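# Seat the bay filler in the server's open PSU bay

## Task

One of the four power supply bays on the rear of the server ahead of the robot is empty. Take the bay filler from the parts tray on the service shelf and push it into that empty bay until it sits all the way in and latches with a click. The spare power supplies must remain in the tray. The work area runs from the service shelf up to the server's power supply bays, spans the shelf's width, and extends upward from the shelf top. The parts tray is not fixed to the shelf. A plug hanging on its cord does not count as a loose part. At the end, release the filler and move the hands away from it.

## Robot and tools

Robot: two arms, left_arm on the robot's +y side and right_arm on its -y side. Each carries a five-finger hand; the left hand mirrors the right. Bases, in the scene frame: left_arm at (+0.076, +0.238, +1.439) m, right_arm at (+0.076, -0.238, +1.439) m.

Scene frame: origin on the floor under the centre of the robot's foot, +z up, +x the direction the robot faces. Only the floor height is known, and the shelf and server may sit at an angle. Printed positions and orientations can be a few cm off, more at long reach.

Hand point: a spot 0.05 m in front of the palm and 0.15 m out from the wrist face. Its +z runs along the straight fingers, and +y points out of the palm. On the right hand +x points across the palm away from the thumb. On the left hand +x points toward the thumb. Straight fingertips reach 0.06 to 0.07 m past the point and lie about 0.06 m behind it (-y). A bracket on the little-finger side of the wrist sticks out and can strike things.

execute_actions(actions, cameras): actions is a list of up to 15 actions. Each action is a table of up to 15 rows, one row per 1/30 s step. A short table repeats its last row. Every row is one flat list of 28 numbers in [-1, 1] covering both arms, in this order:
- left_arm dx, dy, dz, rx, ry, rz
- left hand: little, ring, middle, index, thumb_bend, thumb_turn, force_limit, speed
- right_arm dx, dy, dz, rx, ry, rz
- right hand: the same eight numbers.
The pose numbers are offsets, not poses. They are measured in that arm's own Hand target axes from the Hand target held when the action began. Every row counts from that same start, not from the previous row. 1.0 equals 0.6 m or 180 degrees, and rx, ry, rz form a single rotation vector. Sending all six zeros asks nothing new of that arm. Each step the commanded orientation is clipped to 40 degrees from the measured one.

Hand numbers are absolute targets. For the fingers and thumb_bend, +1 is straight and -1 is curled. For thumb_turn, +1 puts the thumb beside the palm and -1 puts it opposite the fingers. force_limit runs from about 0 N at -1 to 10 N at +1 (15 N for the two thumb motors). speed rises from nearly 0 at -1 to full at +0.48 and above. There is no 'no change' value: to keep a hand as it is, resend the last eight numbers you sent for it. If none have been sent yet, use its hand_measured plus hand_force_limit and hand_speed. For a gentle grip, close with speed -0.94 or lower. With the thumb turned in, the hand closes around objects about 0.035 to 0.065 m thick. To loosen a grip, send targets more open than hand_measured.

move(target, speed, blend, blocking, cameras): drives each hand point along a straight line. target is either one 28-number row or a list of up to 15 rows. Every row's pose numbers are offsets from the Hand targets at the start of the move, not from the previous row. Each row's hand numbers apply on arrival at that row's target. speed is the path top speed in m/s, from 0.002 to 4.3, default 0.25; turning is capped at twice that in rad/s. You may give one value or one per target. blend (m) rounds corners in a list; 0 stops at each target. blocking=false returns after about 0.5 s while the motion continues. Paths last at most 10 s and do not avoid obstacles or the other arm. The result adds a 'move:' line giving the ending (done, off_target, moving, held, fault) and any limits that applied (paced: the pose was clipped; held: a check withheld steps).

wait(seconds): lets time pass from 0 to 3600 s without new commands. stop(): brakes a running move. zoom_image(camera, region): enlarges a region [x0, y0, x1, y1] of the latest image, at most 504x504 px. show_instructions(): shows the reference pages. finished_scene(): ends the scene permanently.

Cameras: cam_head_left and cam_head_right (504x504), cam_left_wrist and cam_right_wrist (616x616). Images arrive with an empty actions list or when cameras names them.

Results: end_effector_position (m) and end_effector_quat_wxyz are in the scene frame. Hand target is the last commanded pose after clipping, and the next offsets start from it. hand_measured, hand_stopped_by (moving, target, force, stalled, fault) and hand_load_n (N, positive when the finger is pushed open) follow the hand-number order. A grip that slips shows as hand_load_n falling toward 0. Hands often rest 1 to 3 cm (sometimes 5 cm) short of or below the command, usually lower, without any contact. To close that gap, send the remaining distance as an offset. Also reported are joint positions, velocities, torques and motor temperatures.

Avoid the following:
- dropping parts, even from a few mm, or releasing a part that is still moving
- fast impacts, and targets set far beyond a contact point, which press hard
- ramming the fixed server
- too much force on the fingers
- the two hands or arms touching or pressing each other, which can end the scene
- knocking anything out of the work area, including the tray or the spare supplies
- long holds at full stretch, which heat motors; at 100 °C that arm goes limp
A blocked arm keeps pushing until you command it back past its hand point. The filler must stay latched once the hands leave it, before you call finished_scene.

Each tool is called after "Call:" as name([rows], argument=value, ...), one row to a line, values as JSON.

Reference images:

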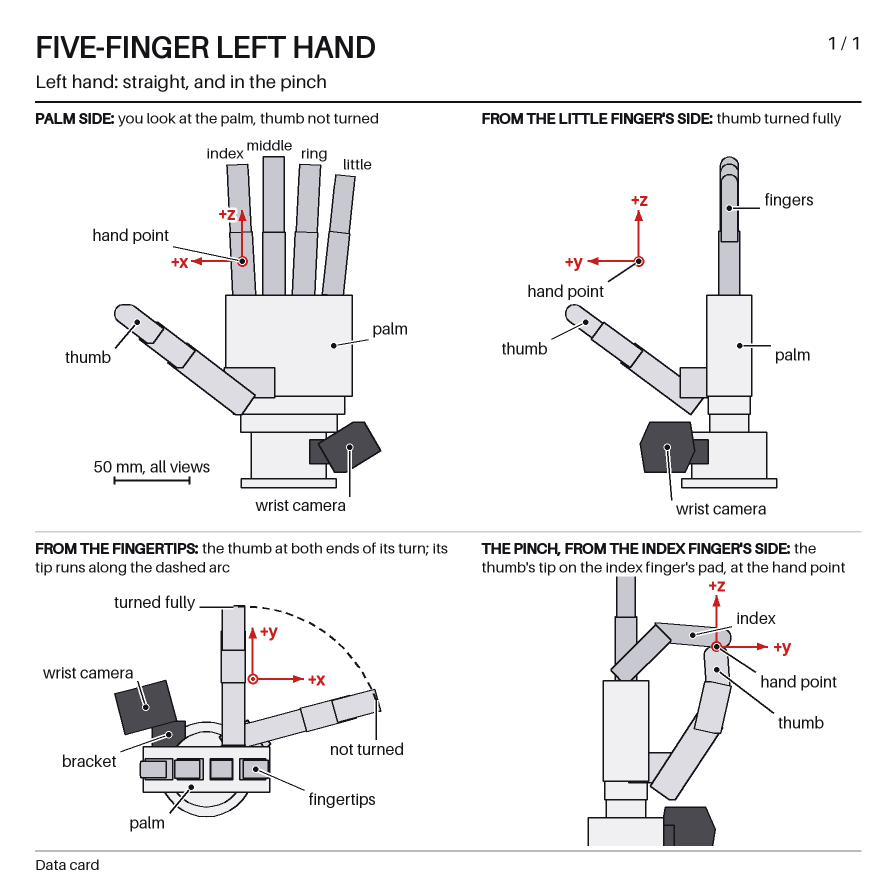

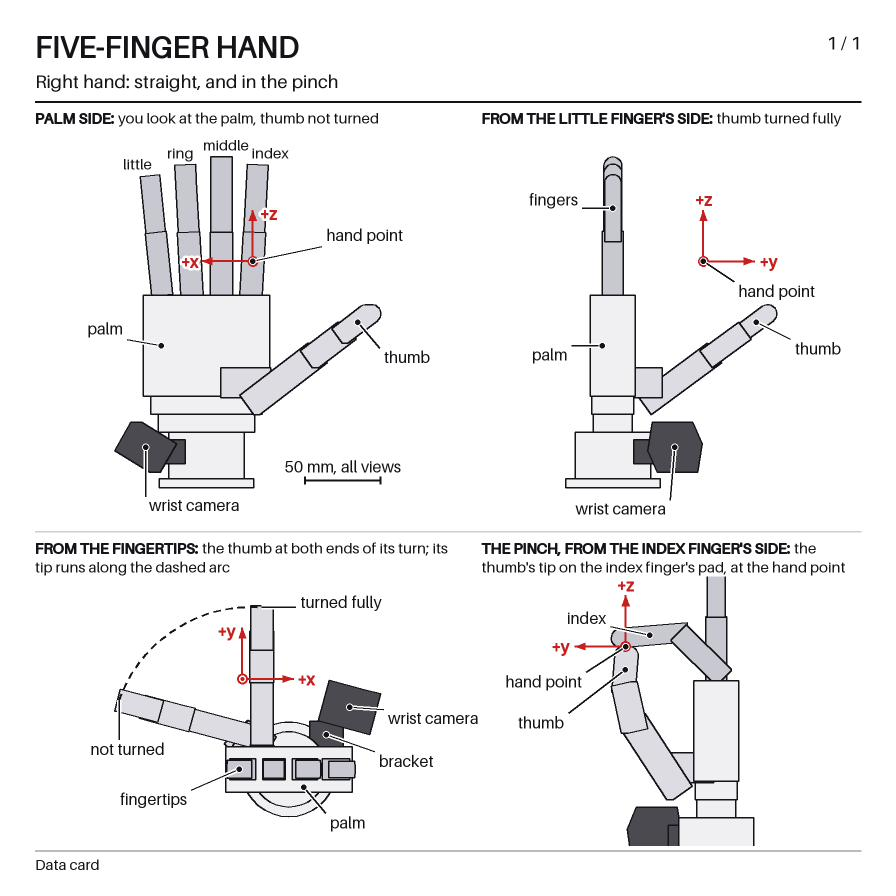

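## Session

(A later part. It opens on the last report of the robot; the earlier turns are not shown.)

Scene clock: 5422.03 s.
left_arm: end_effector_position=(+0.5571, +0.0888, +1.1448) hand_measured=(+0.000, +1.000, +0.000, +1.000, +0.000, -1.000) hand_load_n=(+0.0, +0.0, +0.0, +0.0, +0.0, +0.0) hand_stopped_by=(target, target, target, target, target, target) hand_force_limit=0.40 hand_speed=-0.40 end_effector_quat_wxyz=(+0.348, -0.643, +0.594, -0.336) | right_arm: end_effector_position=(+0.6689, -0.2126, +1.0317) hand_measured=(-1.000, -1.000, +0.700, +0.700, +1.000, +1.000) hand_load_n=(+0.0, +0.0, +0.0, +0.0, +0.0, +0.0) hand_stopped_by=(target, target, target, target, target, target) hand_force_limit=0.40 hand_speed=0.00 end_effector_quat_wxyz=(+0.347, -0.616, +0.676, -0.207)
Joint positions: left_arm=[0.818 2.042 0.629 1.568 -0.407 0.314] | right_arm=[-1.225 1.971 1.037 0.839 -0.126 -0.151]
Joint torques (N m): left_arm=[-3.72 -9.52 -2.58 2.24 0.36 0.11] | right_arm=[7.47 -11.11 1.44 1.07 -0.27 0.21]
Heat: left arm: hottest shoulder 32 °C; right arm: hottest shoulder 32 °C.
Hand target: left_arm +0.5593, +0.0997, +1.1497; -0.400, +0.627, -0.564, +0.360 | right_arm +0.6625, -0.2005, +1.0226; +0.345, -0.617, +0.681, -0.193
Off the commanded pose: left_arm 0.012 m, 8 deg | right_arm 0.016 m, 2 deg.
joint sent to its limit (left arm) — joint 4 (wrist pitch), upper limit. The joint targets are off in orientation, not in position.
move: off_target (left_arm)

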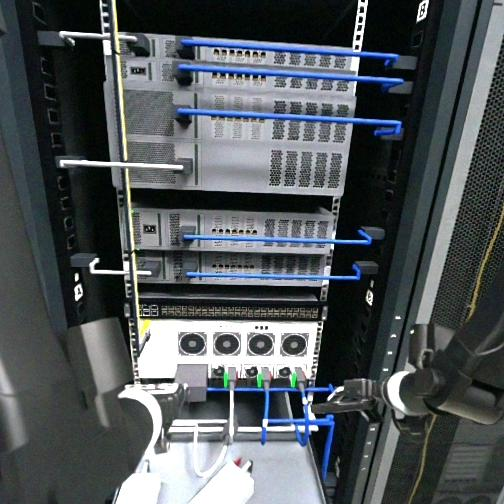

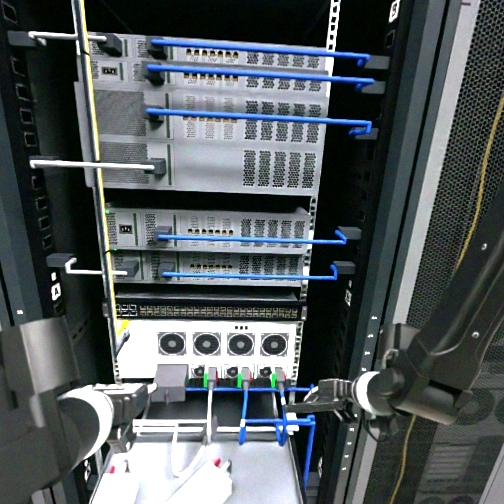

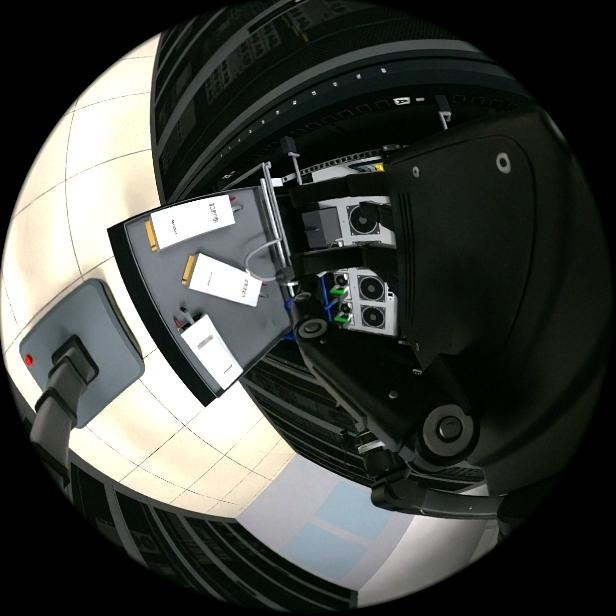

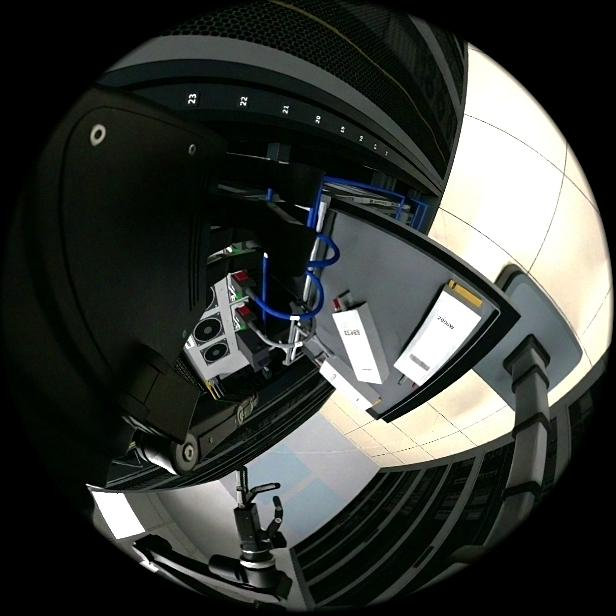

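Call:
move([
  [0.106,0.2325,0.1713,0,0,0,0,1,0,1,0,-1,0.4,-0.4,0,0,0,0,0,0,-1,-1,0.7,0.7,1,1,0.4,0],
], speed=0.1, cameras=["all"])

Call:
zoom_image(camera="cam_right_wrist", region=[190, 290, 390, 490])

Call:
zoom_image(camera="cam_left_wrist", region=[230, 130, 430, 330])

Call:
zoom_image(camera="cam_head_left", region=[110, 340, 250, 480])

Scene clock: 5437.73 s.
left_arm: end_effector_position=(+0.5989, +0.0312, +0.9829) hand_measured=(+0.000, +1.000, +0.000, +1.000, +0.000, -1.000) hand_load_n=(+0.0, +0.0, -0.5, +0.0, +0.5, +0.0) hand_stopped_by=(target, target, target, target, target, target) hand_force_limit=0.40 hand_speed=-0.40 end_effector_quat_wxyz=(+0.371, -0.635, +0.580, -0.350) | right_arm: end_effector_position=(+0.6689, -0.2126, +1.0317) hand_measured=(-1.000, -1.000, +0.700, +0.700, +1.000, +1.000) hand_load_n=(+0.0, +0.0, +0.0, +0.0, +0.0, -0.5) hand_stopped_by=(target, target, target, target, target, target) hand_force_limit=0.40 hand_speed=0.00 end_effector_quat_wxyz=(+0.347, -0.616, +0.676, -0.207)
Joint positions: left_arm=[0.876 2.494 1.146 1.568 -0.344 0.323] | right_arm=[-1.225 1.971 1.037 0.839 -0.126 -0.151]
Joint torques (N m): left_arm=[-5.25 -8.94 -1.14 2.33 0.34 0.14] | right_arm=[7.53 -10.99 1.54 1.09 -0.27 0.21]
Heat: left arm: hottest shoulder 32 °C; right arm: hottest shoulder 32 °C.
Hand target: left_arm +0.6000, +0.0401, +0.9799; -0.400, +0.627, -0.564, +0.360 | right_arm +0.6625, -0.2005, +1.0226; +0.345, -0.617, +0.681, -0.193
Off the commanded pose: left_arm 0.009 m, 4 deg | right_arm 0.016 m, 2 deg.
joint sent to its limit (left arm) — joint 4 (wrist pitch), upper limit. The joint targets are off in orientation, not in position.
move: off_target (left_arm)

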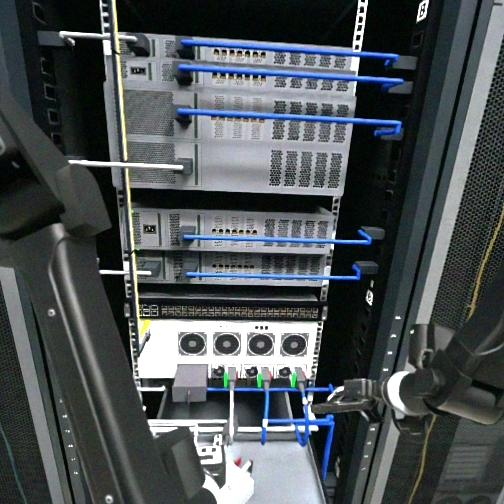

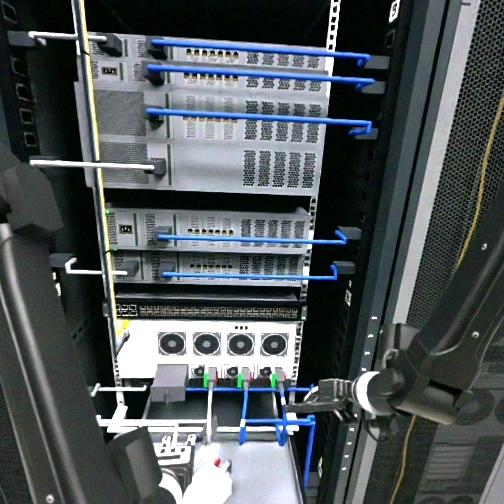

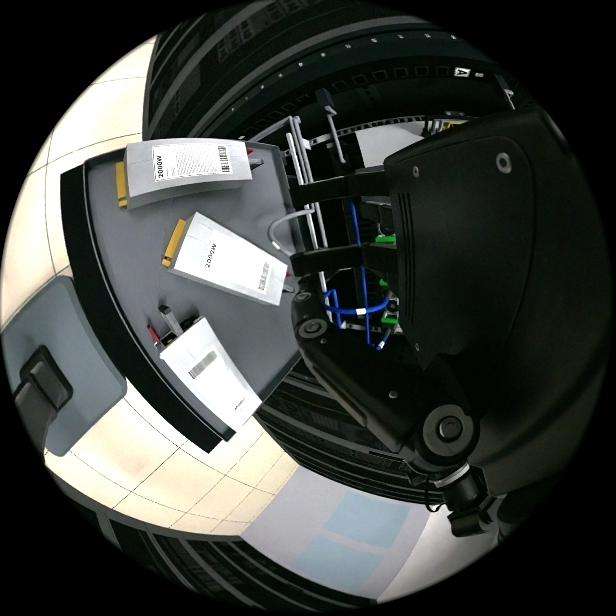

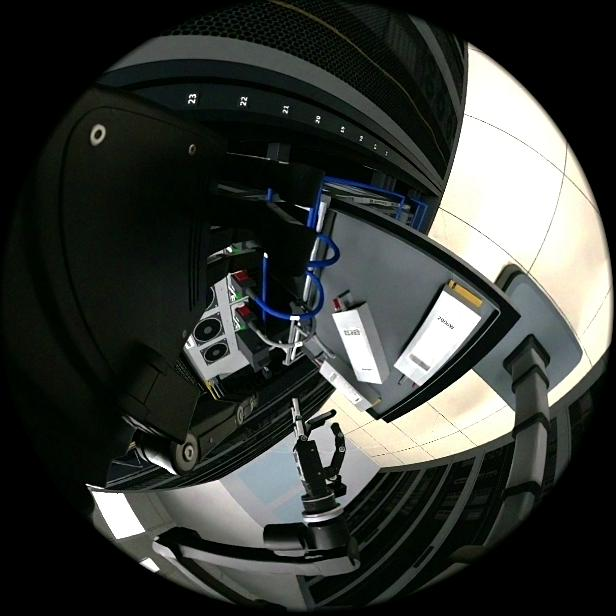

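Scaled by 2.520 from the camera's image (finer frame: 880x880).

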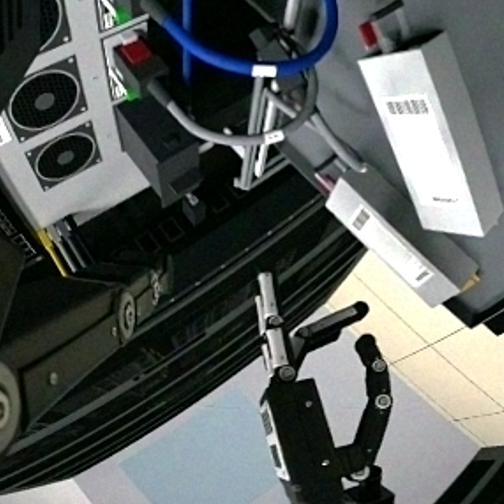

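Scaled by 2.520 from the camera's image (finer frame: 880x880).

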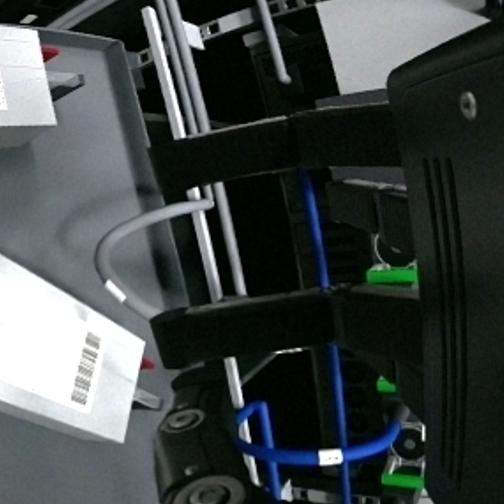

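Scaled by 3.600.

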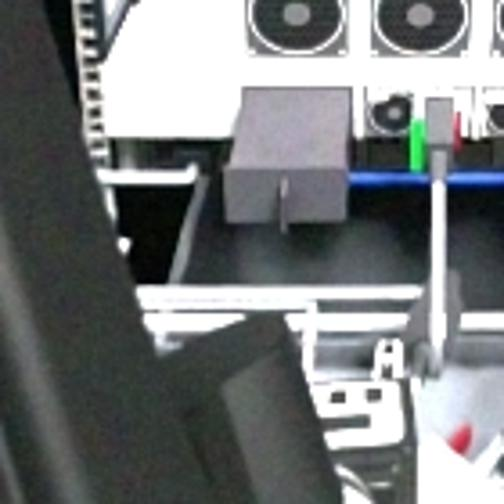

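Call:
move([
  [-0.001,0.0623,0.1033,0,0,0,0,1,0,1,0,-1,0.4,-0.4,0,0,0,0,0,0,-1,-1,0.7,0.7,1,1,0.4,0],
], speed=0.08, cameras=["all"])

Call:
zoom_image(camera="cam_right_wrist", region=[190, 290, 350, 450])

Call:
zoom_image(camera="cam_left_wrist", region=[230, 130, 430, 330])

Call:
zoom_image(camera="cam_head_left", region=[130, 350, 250, 460])

Scene clock: 5459.97 s.
left_arm: end_effector_position=(+0.6455, +0.0391, +0.9295) hand_measured=(+0.000, +1.000, +0.000, +1.000, +0.000, -1.000) hand_load_n=(+0.0, +0.0, +0.0, +0.0, +0.0, +0.0) hand_stopped_by=(target, target, target, target, target, target) hand_force_limit=0.40 hand_speed=-0.40 end_effector_quat_wxyz=(+0.400, -0.627, +0.558, -0.368) | right_arm: end_effector_position=(+0.6689, -0.2126, +1.0317) hand_measured=(-1.000, -1.000, +0.700, +0.700, +1.000, +1.000) hand_load_n=(+0.5, +0.0, +0.0, +0.0, +0.0, +0.0) hand_stopped_by=(target, target, target, target, target, target) hand_force_limit=0.40 hand_speed=0.00 end_effector_quat_wxyz=(+0.347, -0.616, +0.676, -0.207)
Joint positions: left_arm=[0.934 2.618 1.391 1.528 -0.285 0.323] | right_arm=[-1.225 1.971 1.037 0.839 -0.126 -0.151]
Joint torques (N m): left_arm=[-5.6 -9.52 -0.5 1.29 0.35 0.15] | right_arm=[7.59 -10.81 1.46 1.09 -0.28 0.2]
Heat: left arm: hottest shoulder 32 °C; right arm: hottest shoulder 32 °C.
Hand target: left_arm +0.6400, +0.0449, +0.9198; -0.399, +0.627, -0.564, +0.360 | right_arm +0.6625, -0.2005, +1.0226; +0.345, -0.617, +0.681, -0.193
Off the commanded pose: left_arm 0.013 m, 1 deg | right_arm 0.016 m, 2 deg.
move: off_target (left_arm)

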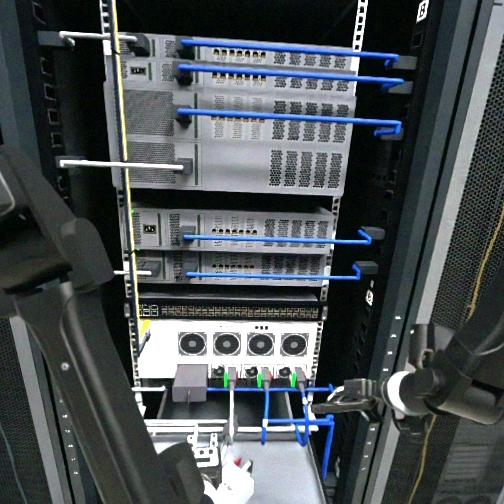

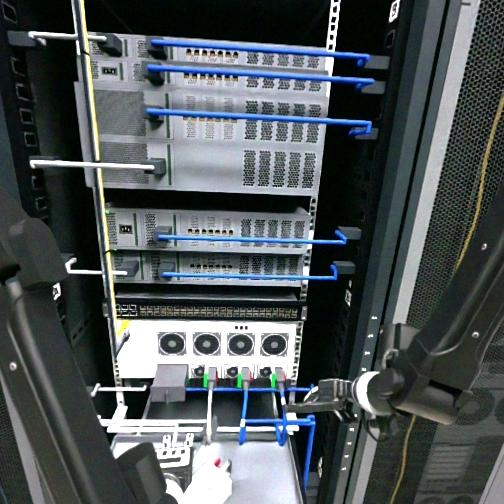

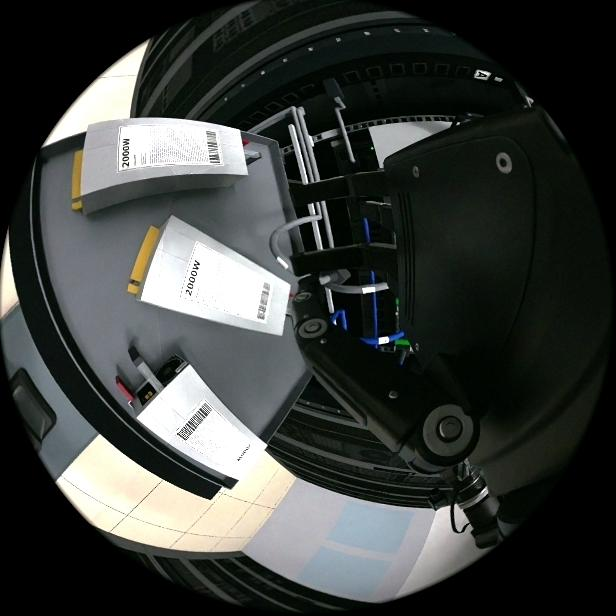

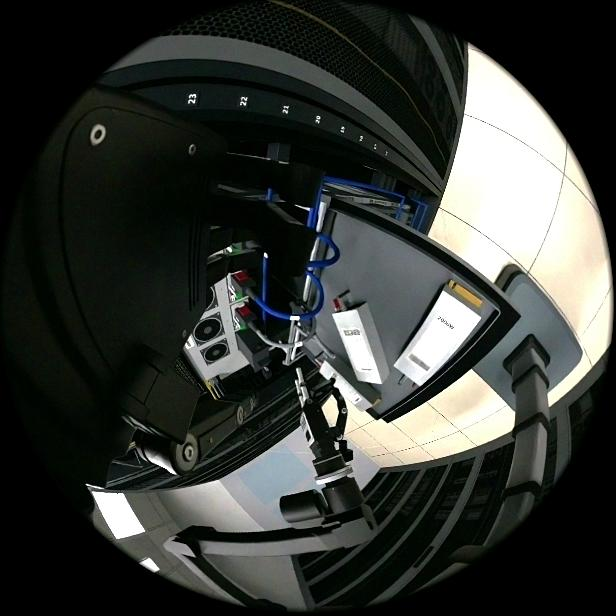

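Scaled by 3.150 from the camera's image (finer frame: 880x880).

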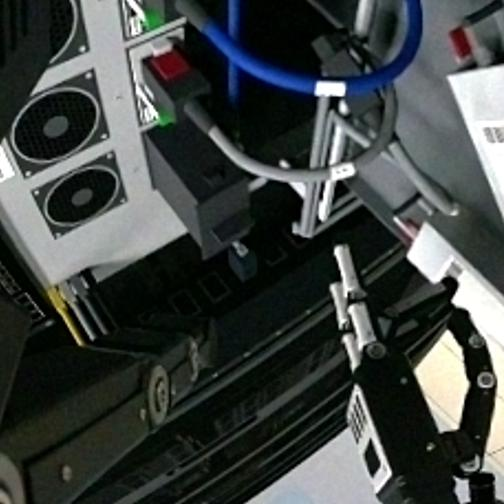

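Scaled by 2.520 from the camera's image (finer frame: 880x880).

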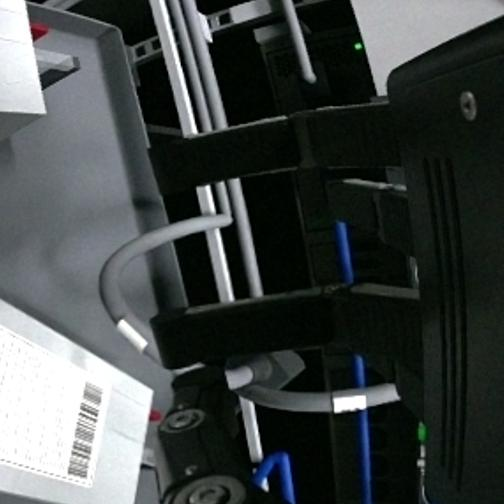

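Scaled by 4.200.

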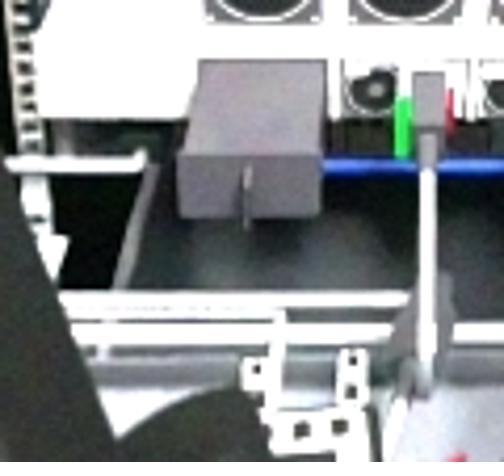

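Call:
move([
  [-0.0655,-0.0593,-0.0108,0,0,0,0,1,0,1,0,-1,0.4,-0.4,0,0,0,0,0,0,-1,-1,0.7,0.7,1,1,0.4,0],
], speed=0.06, cameras=["cam_head_left","cam_right_wrist","cam_head_right"])

Call:
zoom_image(camera="cam_right_wrist", region=[190, 290, 350, 450])

Call:
zoom_image(camera="cam_head_left", region=[130, 350, 250, 460])

Call:
zoom_image(camera="cam_head_right", region=[110, 350, 230, 460])

Scene clock: 5503.70 s.
left_arm: end_effector_position=(+0.6413, +0.0744, +0.9512) hand_measured=(+0.000, +1.000, +0.000, +1.000, +0.000, -1.000) hand_load_n=(+0.0, +0.0, +0.0, +0.0, +0.0, +0.5) hand_stopped_by=(target, target, target, target, target, target) hand_force_limit=0.40 hand_speed=-0.40 end_effector_quat_wxyz=(+0.394, -0.625, +0.569, -0.360) | right_arm: end_effector_position=(+0.6689, -0.2126, +1.0317) hand_measured=(-1.000, -1.000, +0.700, +0.700, +1.000, +1.000) hand_load_n=(+0.0, +0.0, +0.0, +0.0, +0.0, -0.5) hand_stopped_by=(target, target, target, target, target, target) hand_force_limit=0.40 hand_speed=0.00 end_effector_quat_wxyz=(+0.347, -0.616, +0.676, -0.207)
Joint positions: left_arm=[0.974 2.521 1.265 1.528 -0.246 0.323] | right_arm=[-1.225 1.971 1.037 0.839 -0.126 -0.151]
Joint torques (N m): left_arm=[-4.89 -11.22 -1.81 1.98 0.33 0.02] | right_arm=[7.47 -11.16 1.44 1.09 -0.26 0.21]
Heat: left arm: hottest shoulder 31 °C; right arm: hottest shoulder 32 °C.
Hand target: left_arm +0.6452, +0.0849, +0.9548; -0.400, +0.627, -0.564, +0.360 | right_arm +0.6625, -0.2005, +1.0226; +0.345, -0.617, +0.681, -0.193
Off the commanded pose: left_arm 0.012 m, 1 deg | right_arm 0.016 m, 2 deg.
move: off_target (left_arm)
Images, in order (width x height): cam_head_left 504x504, cam_head_right 504x504, cam_right_wrist 616x616.

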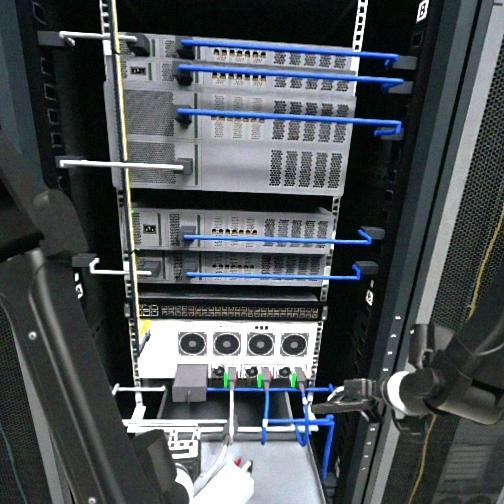

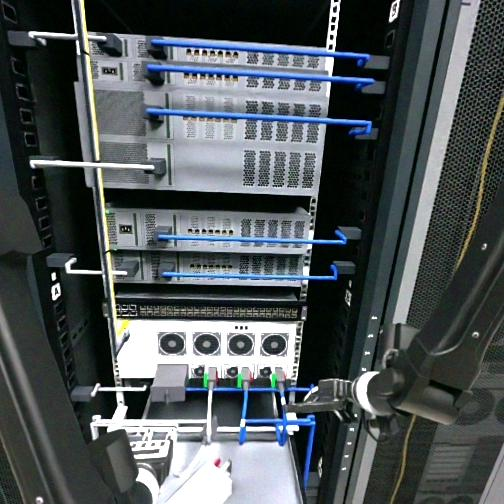

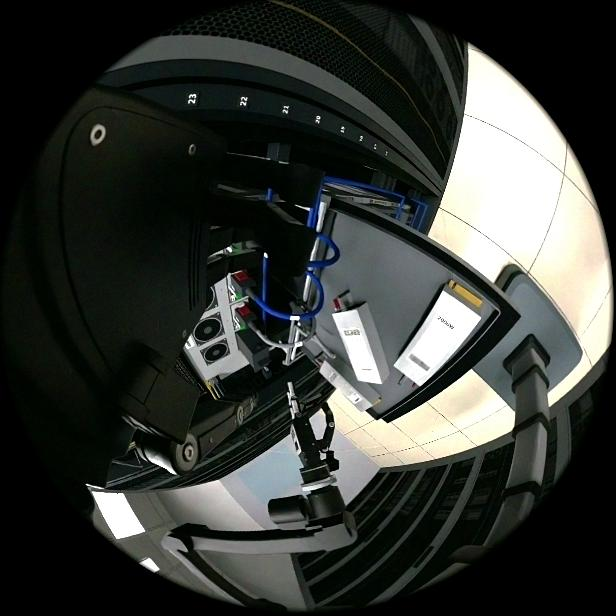

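Scaled by 3.150 from the camera's image (finer frame: 880x880).

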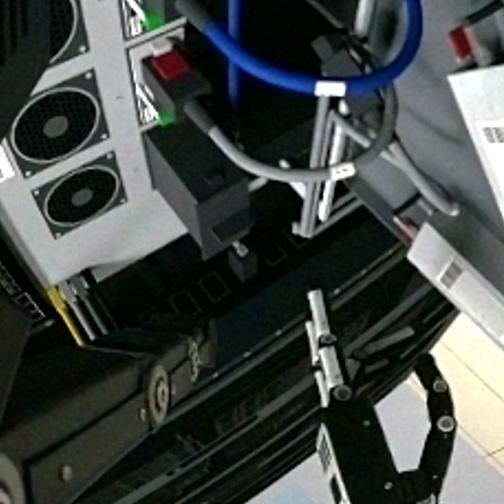

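Scaled by 4.200.

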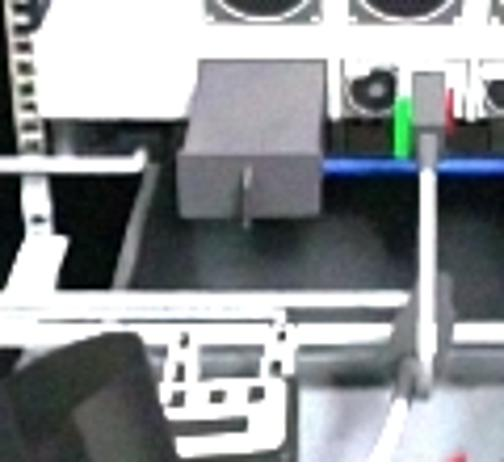

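Scaled by 4.200.

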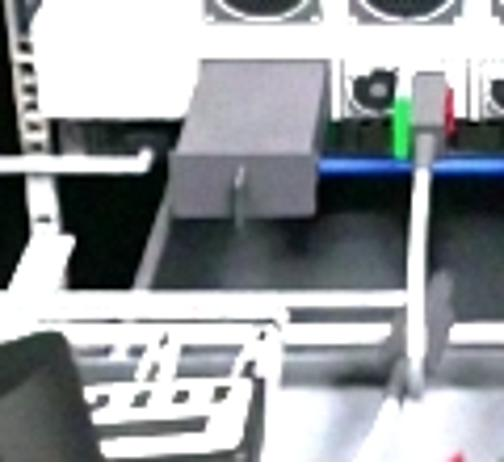

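Call:
move([
  [0.0005,-0.0475,0.0703,0,0,0,0,1,0,1,0,-1,0.4,-0.4,0,0,0,0,0,0,-1,-1,0.7,0.7,1,1,0.4,0],
], speed=0.05, cameras=["all"])

Call:
zoom_image(camera="cam_right_wrist", region=[190, 290, 350, 450])

Call:
zoom_image(camera="cam_head_left", region=[130, 350, 250, 460])

Call:
zoom_image(camera="cam_left_wrist", region=[230, 130, 430, 330])

Scene clock: 5526.03 s.
left_arm: end_effector_position=(+0.6854, +0.0783, +0.9610) hand_measured=(+0.000, +1.000, +0.000, +1.000, +0.000, -1.000) hand_load_n=(+0.0, +0.0, +0.0, +0.0, +0.0, +0.0) hand_stopped_by=(target, target, target, target, target, target) hand_force_limit=0.40 hand_speed=-0.40 end_effector_quat_wxyz=(+0.394, -0.625, +0.569, -0.361) | right_arm: end_effector_position=(+0.6689, -0.2126, +1.0317) hand_measured=(-1.000, -1.000, +0.700, +0.700, +1.000, +1.000) hand_load_n=(+0.0, +0.0, +0.0, -0.5, +0.0, +0.0) hand_stopped_by=(target, target, target, target, target, target) hand_force_limit=0.40 hand_speed=0.00 end_effector_quat_wxyz=(+0.347, -0.616, +0.676, -0.207)
Joint positions: left_arm=[0.974 2.462 1.315 1.42 -0.244 0.323] | right_arm=[-1.225 1.971 1.037 0.839 -0.126 -0.151]
Joint torques (N m): left_arm=[-4.84 -12.22 -0.13 1.42 0.36 0.01] | right_arm=[7.47 -11.11 1.48 1.07 -0.27 0.22]
Heat: left arm: hottest shoulder 32 °C; right arm: hottest shoulder 32 °C.
Hand target: left_arm +0.6950, +0.0899, +0.9627; -0.399, +0.627, -0.564, +0.359 | right_arm +0.6625, -0.2005, +1.0226; +0.345, -0.617, +0.681, -0.193
Off the commanded pose: left_arm 0.015 m, 1 deg | right_arm 0.016 m, 2 deg.
move: off_target (left_arm)

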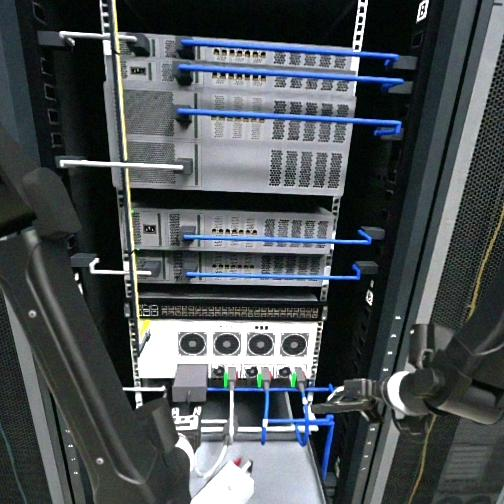

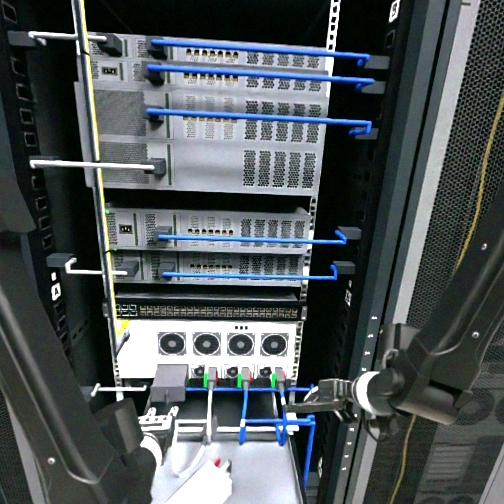

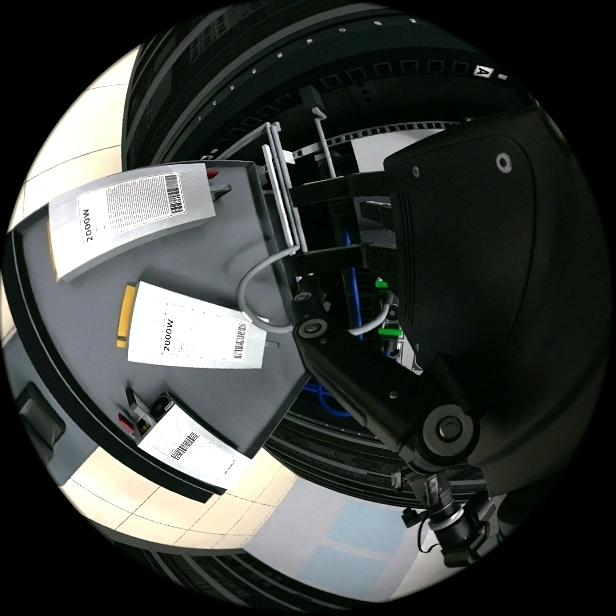

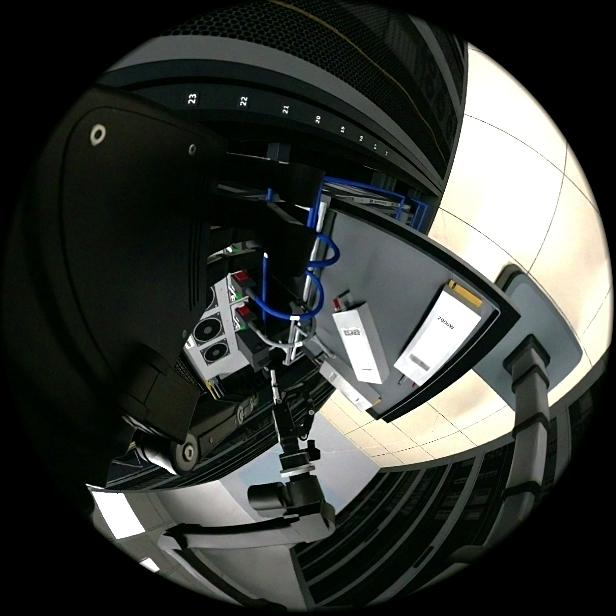

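Scaled by 3.150 from the camera's image (finer frame: 880x880).

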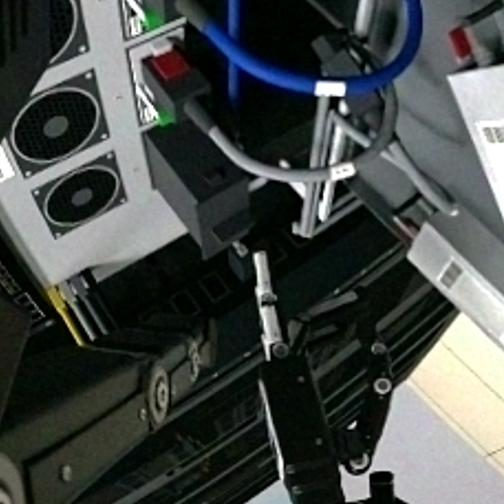

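Scaled by 4.200.

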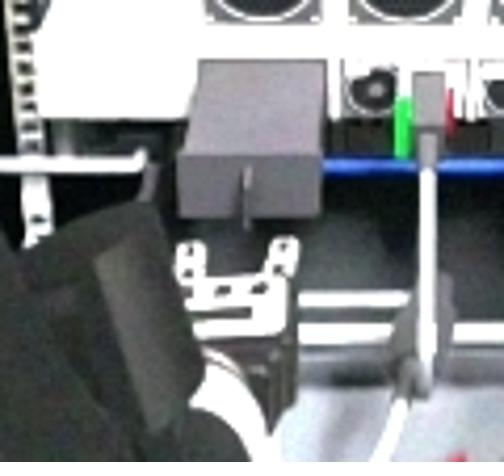

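Scaled by 2.520 from the camera's image (finer frame: 880x880).

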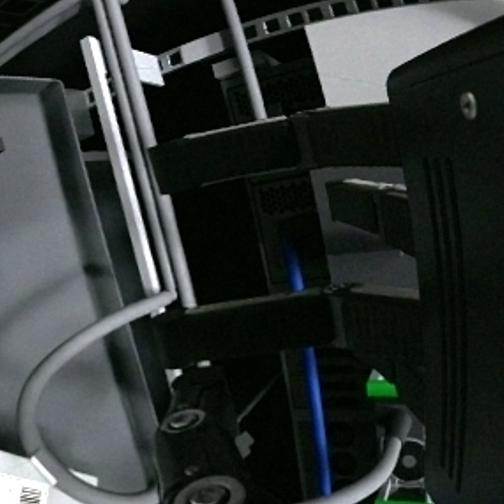

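Call:
move([
  [0.0005,-0.0415,0.0590,0,0,0,0,1,0,1,0,-1,0.4,-0.4,0,0,0,0,0,0,-1,-1,0.7,0.7,1,1,0.4,0],
], speed=0.05, cameras=["cam_head_left","cam_right_wrist"])

Call:
zoom_image(camera="cam_right_wrist", region=[215, 310, 295, 390])

Call:
zoom_image(camera="cam_head_left", region=[130, 350, 250, 460])

Scene clock: 5539.77 s.
left_arm: end_effector_position=(+0.7256, +0.0812, +0.9671) hand_measured=(+0.000, +1.000, +0.000, +1.000, +0.000, -1.000) hand_load_n=(+0.0, +0.0, +0.0, +0.0, +0.0, +0.0) hand_stopped_by=(target, target, target, target, target, target) hand_force_limit=0.40 hand_speed=-0.40 end_effector_quat_wxyz=(+0.393, -0.625, +0.571, -0.360) | right_arm: end_effector_position=(+0.6689, -0.2126, +1.0317) hand_measured=(-1.000, -1.000, +0.700, +0.700, +1.000, +1.000) hand_load_n=(+0.0, +0.5, +0.0, +0.0, +0.0, +0.0) hand_stopped_by=(target, target, target, target, target, target) hand_force_limit=0.40 hand_speed=0.00 end_effector_quat_wxyz=(+0.347, -0.616, +0.676, -0.207)
Joint positions: left_arm=[0.975 2.423 1.38 1.313 -0.243 0.323] | right_arm=[-1.225 1.971 1.037 0.839 -0.126 -0.151]
Joint torques (N m): left_arm=[-5.25 -13.22 0.64 1.22 0.33 0.01] | right_arm=[7.3 -10.99 1.46 1.1 -0.26 0.21]
Heat: left arm: hottest shoulder 32 °C; right arm: hottest shoulder 32 °C.
Hand target: left_arm +0.7375, +0.0940, +0.9705; -0.399, +0.627, -0.564, +0.360 | right_arm +0.6625, -0.2005, +1.0226; +0.345, -0.617, +0.681, -0.193
Off the commanded pose: left_arm 0.018 m, 1 deg | right_arm 0.016 m, 2 deg.
move: off_target (left_arm)

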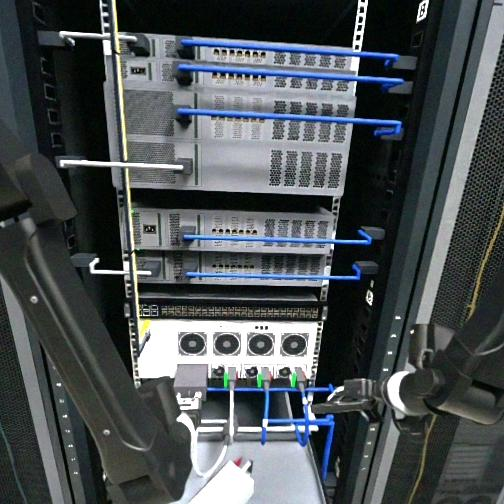

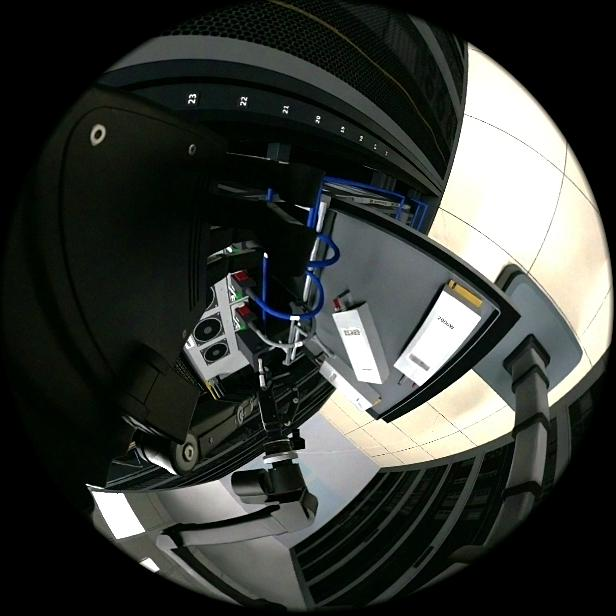

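Scaled by 6.300 from the camera's image (finer frame: 880x880).

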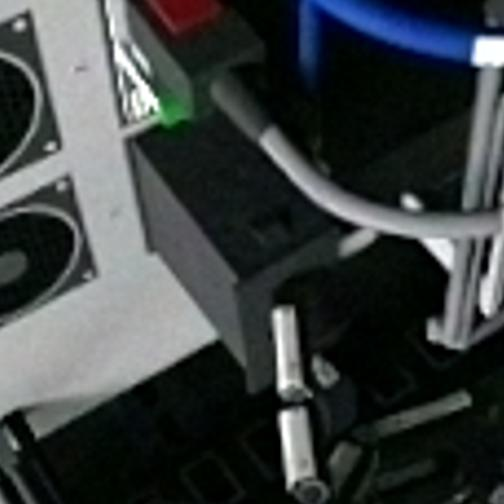

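Scaled by 4.200.

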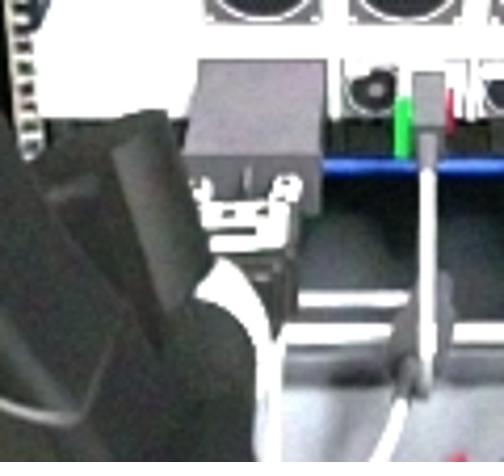

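Call:
move([
  [0.0,-0.0052,0.0346,0,0,0,0,1,0,1,0,-1,0.4,-0.4,0,0,0,0,0,0,-1,-1,0.7,0.7,1,1,0.4,0],
], speed=0.03, cameras=["cam_head_left","cam_right_wrist"])

Call:
zoom_image(camera="cam_right_wrist", region=[215, 310, 295, 390])

Call:
zoom_image(camera="cam_head_left", region=[150, 350, 230, 420])

Scene clock: 5553.50 s.
left_arm: end_effector_position=(+0.7261, +0.0805, +0.9601) hand_measured=(+0.000, +1.000, +0.000, +1.000, +0.000, -1.000) hand_load_n=(+0.0, +0.0, +0.0, +0.0, +0.0, +0.0) hand_stopped_by=(target, target, target, target, target, target) hand_force_limit=0.40 hand_speed=-0.40 end_effector_quat_wxyz=(+0.383, -0.627, +0.579, -0.354) | right_arm: end_effector_position=(+0.6689, -0.2126, +1.0317) hand_measured=(-1.000, -1.000, +0.700, +0.700, +1.000, +1.000) hand_load_n=(+0.0, +0.0, +0.0, +0.0, +0.0, -0.5) hand_stopped_by=(target, target, target, target, target, target) hand_force_limit=0.40 hand_speed=0.00 end_effector_quat_wxyz=(+0.347, -0.616, +0.676, -0.207)
Joint positions: left_arm=[0.979 2.423 1.393 1.271 -0.239 0.321] | right_arm=[-1.225 1.971 1.037 0.839 -0.126 -0.151]
Joint torques (N m): left_arm=[-5.13 -13.1 3.49 1.07 0.45 0.02] | right_arm=[7.47 -11.16 1.46 1.13 -0.27 0.2]
Heat: left arm: hottest shoulder 33 °C; right arm: hottest shoulder 32 °C.
Hand target: left_arm +0.7576, +0.0963, +0.9645; -0.400, +0.627, -0.564, +0.360 | right_arm +0.6625, -0.2005, +1.0226; +0.345, -0.617, +0.681, -0.193
Off the commanded pose: left_arm 0.035 m, 3 deg | right_arm 0.016 m, 2 deg.
move: off_target (left_arm)

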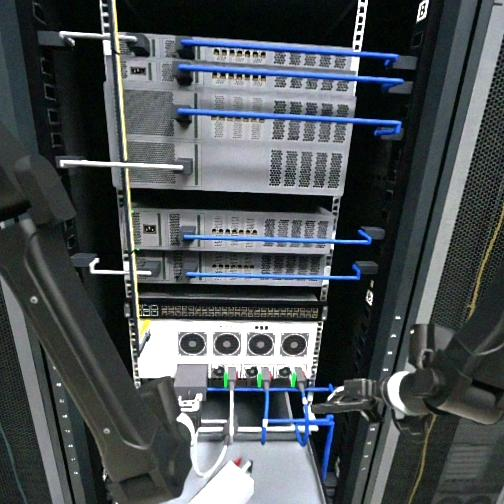

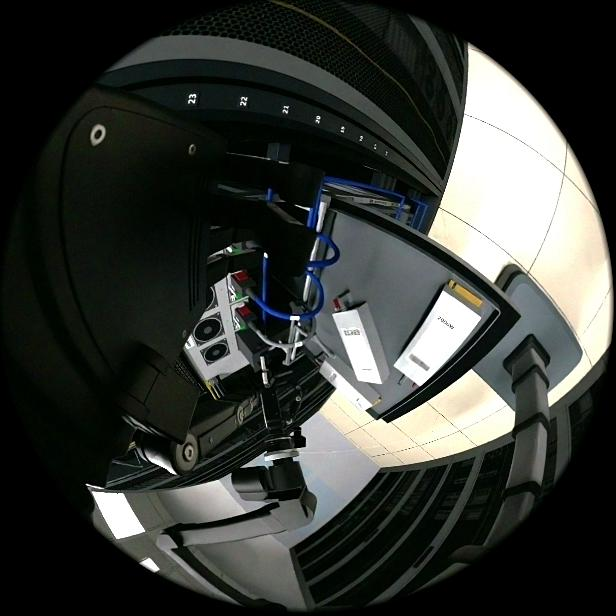

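Scaled by 6.300 from the camera's image (finer frame: 880x880).

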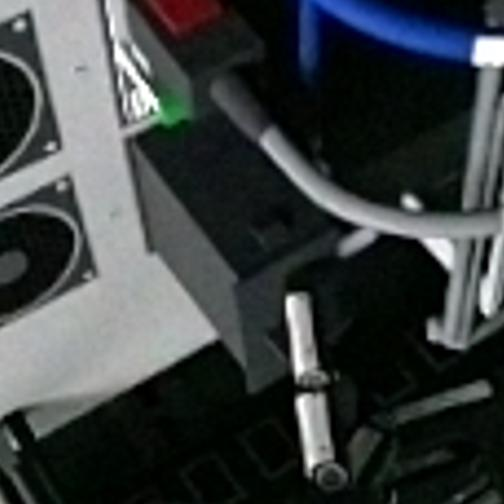

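Scaled by 6.300.

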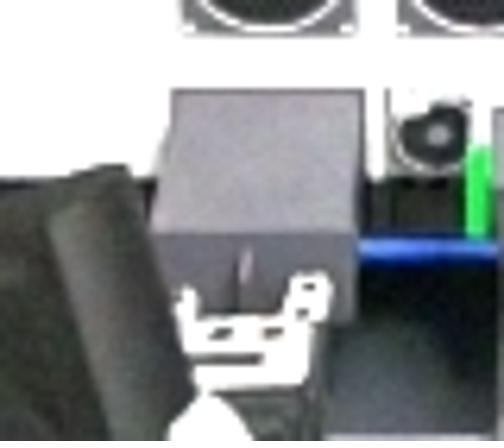

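Call:
move([
  [0.0,-0.0202,0.0280,0,0,0,0,1,0,1,0,-1,0.4,-0.4,0,0,0,0,0,0,-1,-1,0.7,0.7,1,1,0.4,0],
], speed=0.03, cameras=["cam_head_left","cam_right_wrist"])

Call:
zoom_image(camera="cam_right_wrist", region=[215, 310, 295, 390])

Call:
zoom_image(camera="cam_head_left", region=[150, 350, 230, 420])

Scene clock: 5565.43 s.
left_arm: end_effector_position=(+0.7262, +0.0782, +0.9524) hand_measured=(+0.000, +1.000, +0.000, +1.000, +0.000, -1.000) hand_load_n=(+0.0, +0.0, +0.0, +0.0, +0.0, +0.0) hand_stopped_by=(target, target, target, target, target, target) hand_force_limit=0.40 hand_speed=-0.40 end_effector_quat_wxyz=(+0.372, -0.629, +0.588, -0.347) | right_arm: end_effector_position=(+0.6689, -0.2126, +1.0317) hand_measured=(-1.000, -1.000, +0.700, +0.700, +1.000, +1.000) hand_load_n=(+0.0, +0.5, +0.0, +0.0, +0.0, +0.0) hand_stopped_by=(target, target, target, target, target, target) hand_force_limit=0.40 hand_speed=0.00 end_effector_quat_wxyz=(+0.347, -0.616, +0.676, -0.207)
Joint positions: left_arm=[0.98 2.423 1.409 1.221 -0.239 0.319] | right_arm=[-1.225 1.971 1.037 0.839 -0.126 -0.151]
Joint torques (N m): left_arm=[-5.13 -14.68 4.44 1.02 0.46 0.05] | right_arm=[7.47 -10.87 1.44 1.11 -0.27 0.2]
Heat: left arm: hottest shoulder 33 °C; right arm: hottest shoulder 32 °C.
Hand target: left_arm +0.7778, +0.0985, +0.9684; -0.400, +0.627, -0.564, +0.360 | right_arm +0.6625, -0.2005, +1.0226; +0.345, -0.617, +0.681, -0.193
Off the commanded pose: left_arm 0.058 m, 4 deg | right_arm 0.016 m, 2 deg.
move: off_target (left_arm)

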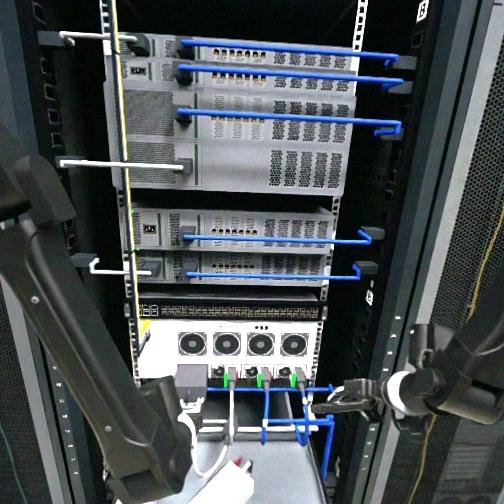

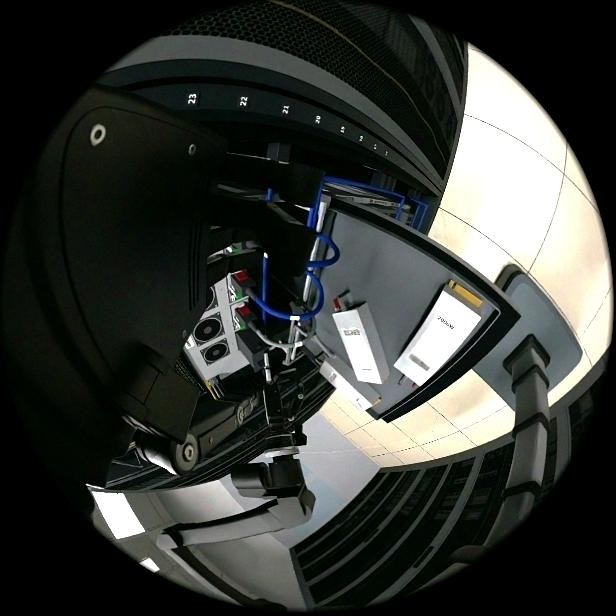

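Scaled by 6.300 from the camera's image (finer frame: 880x880).

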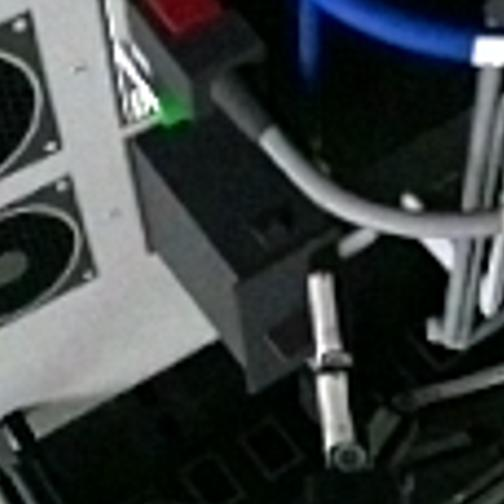

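Scaled by 6.300.

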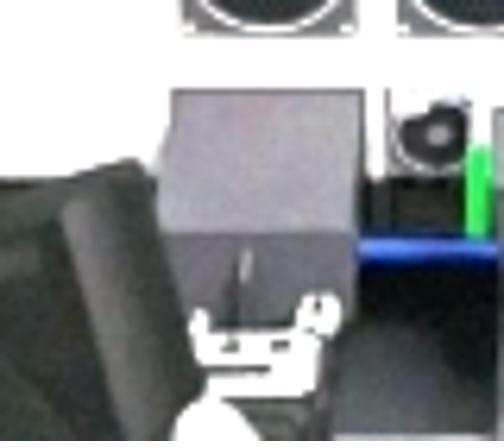

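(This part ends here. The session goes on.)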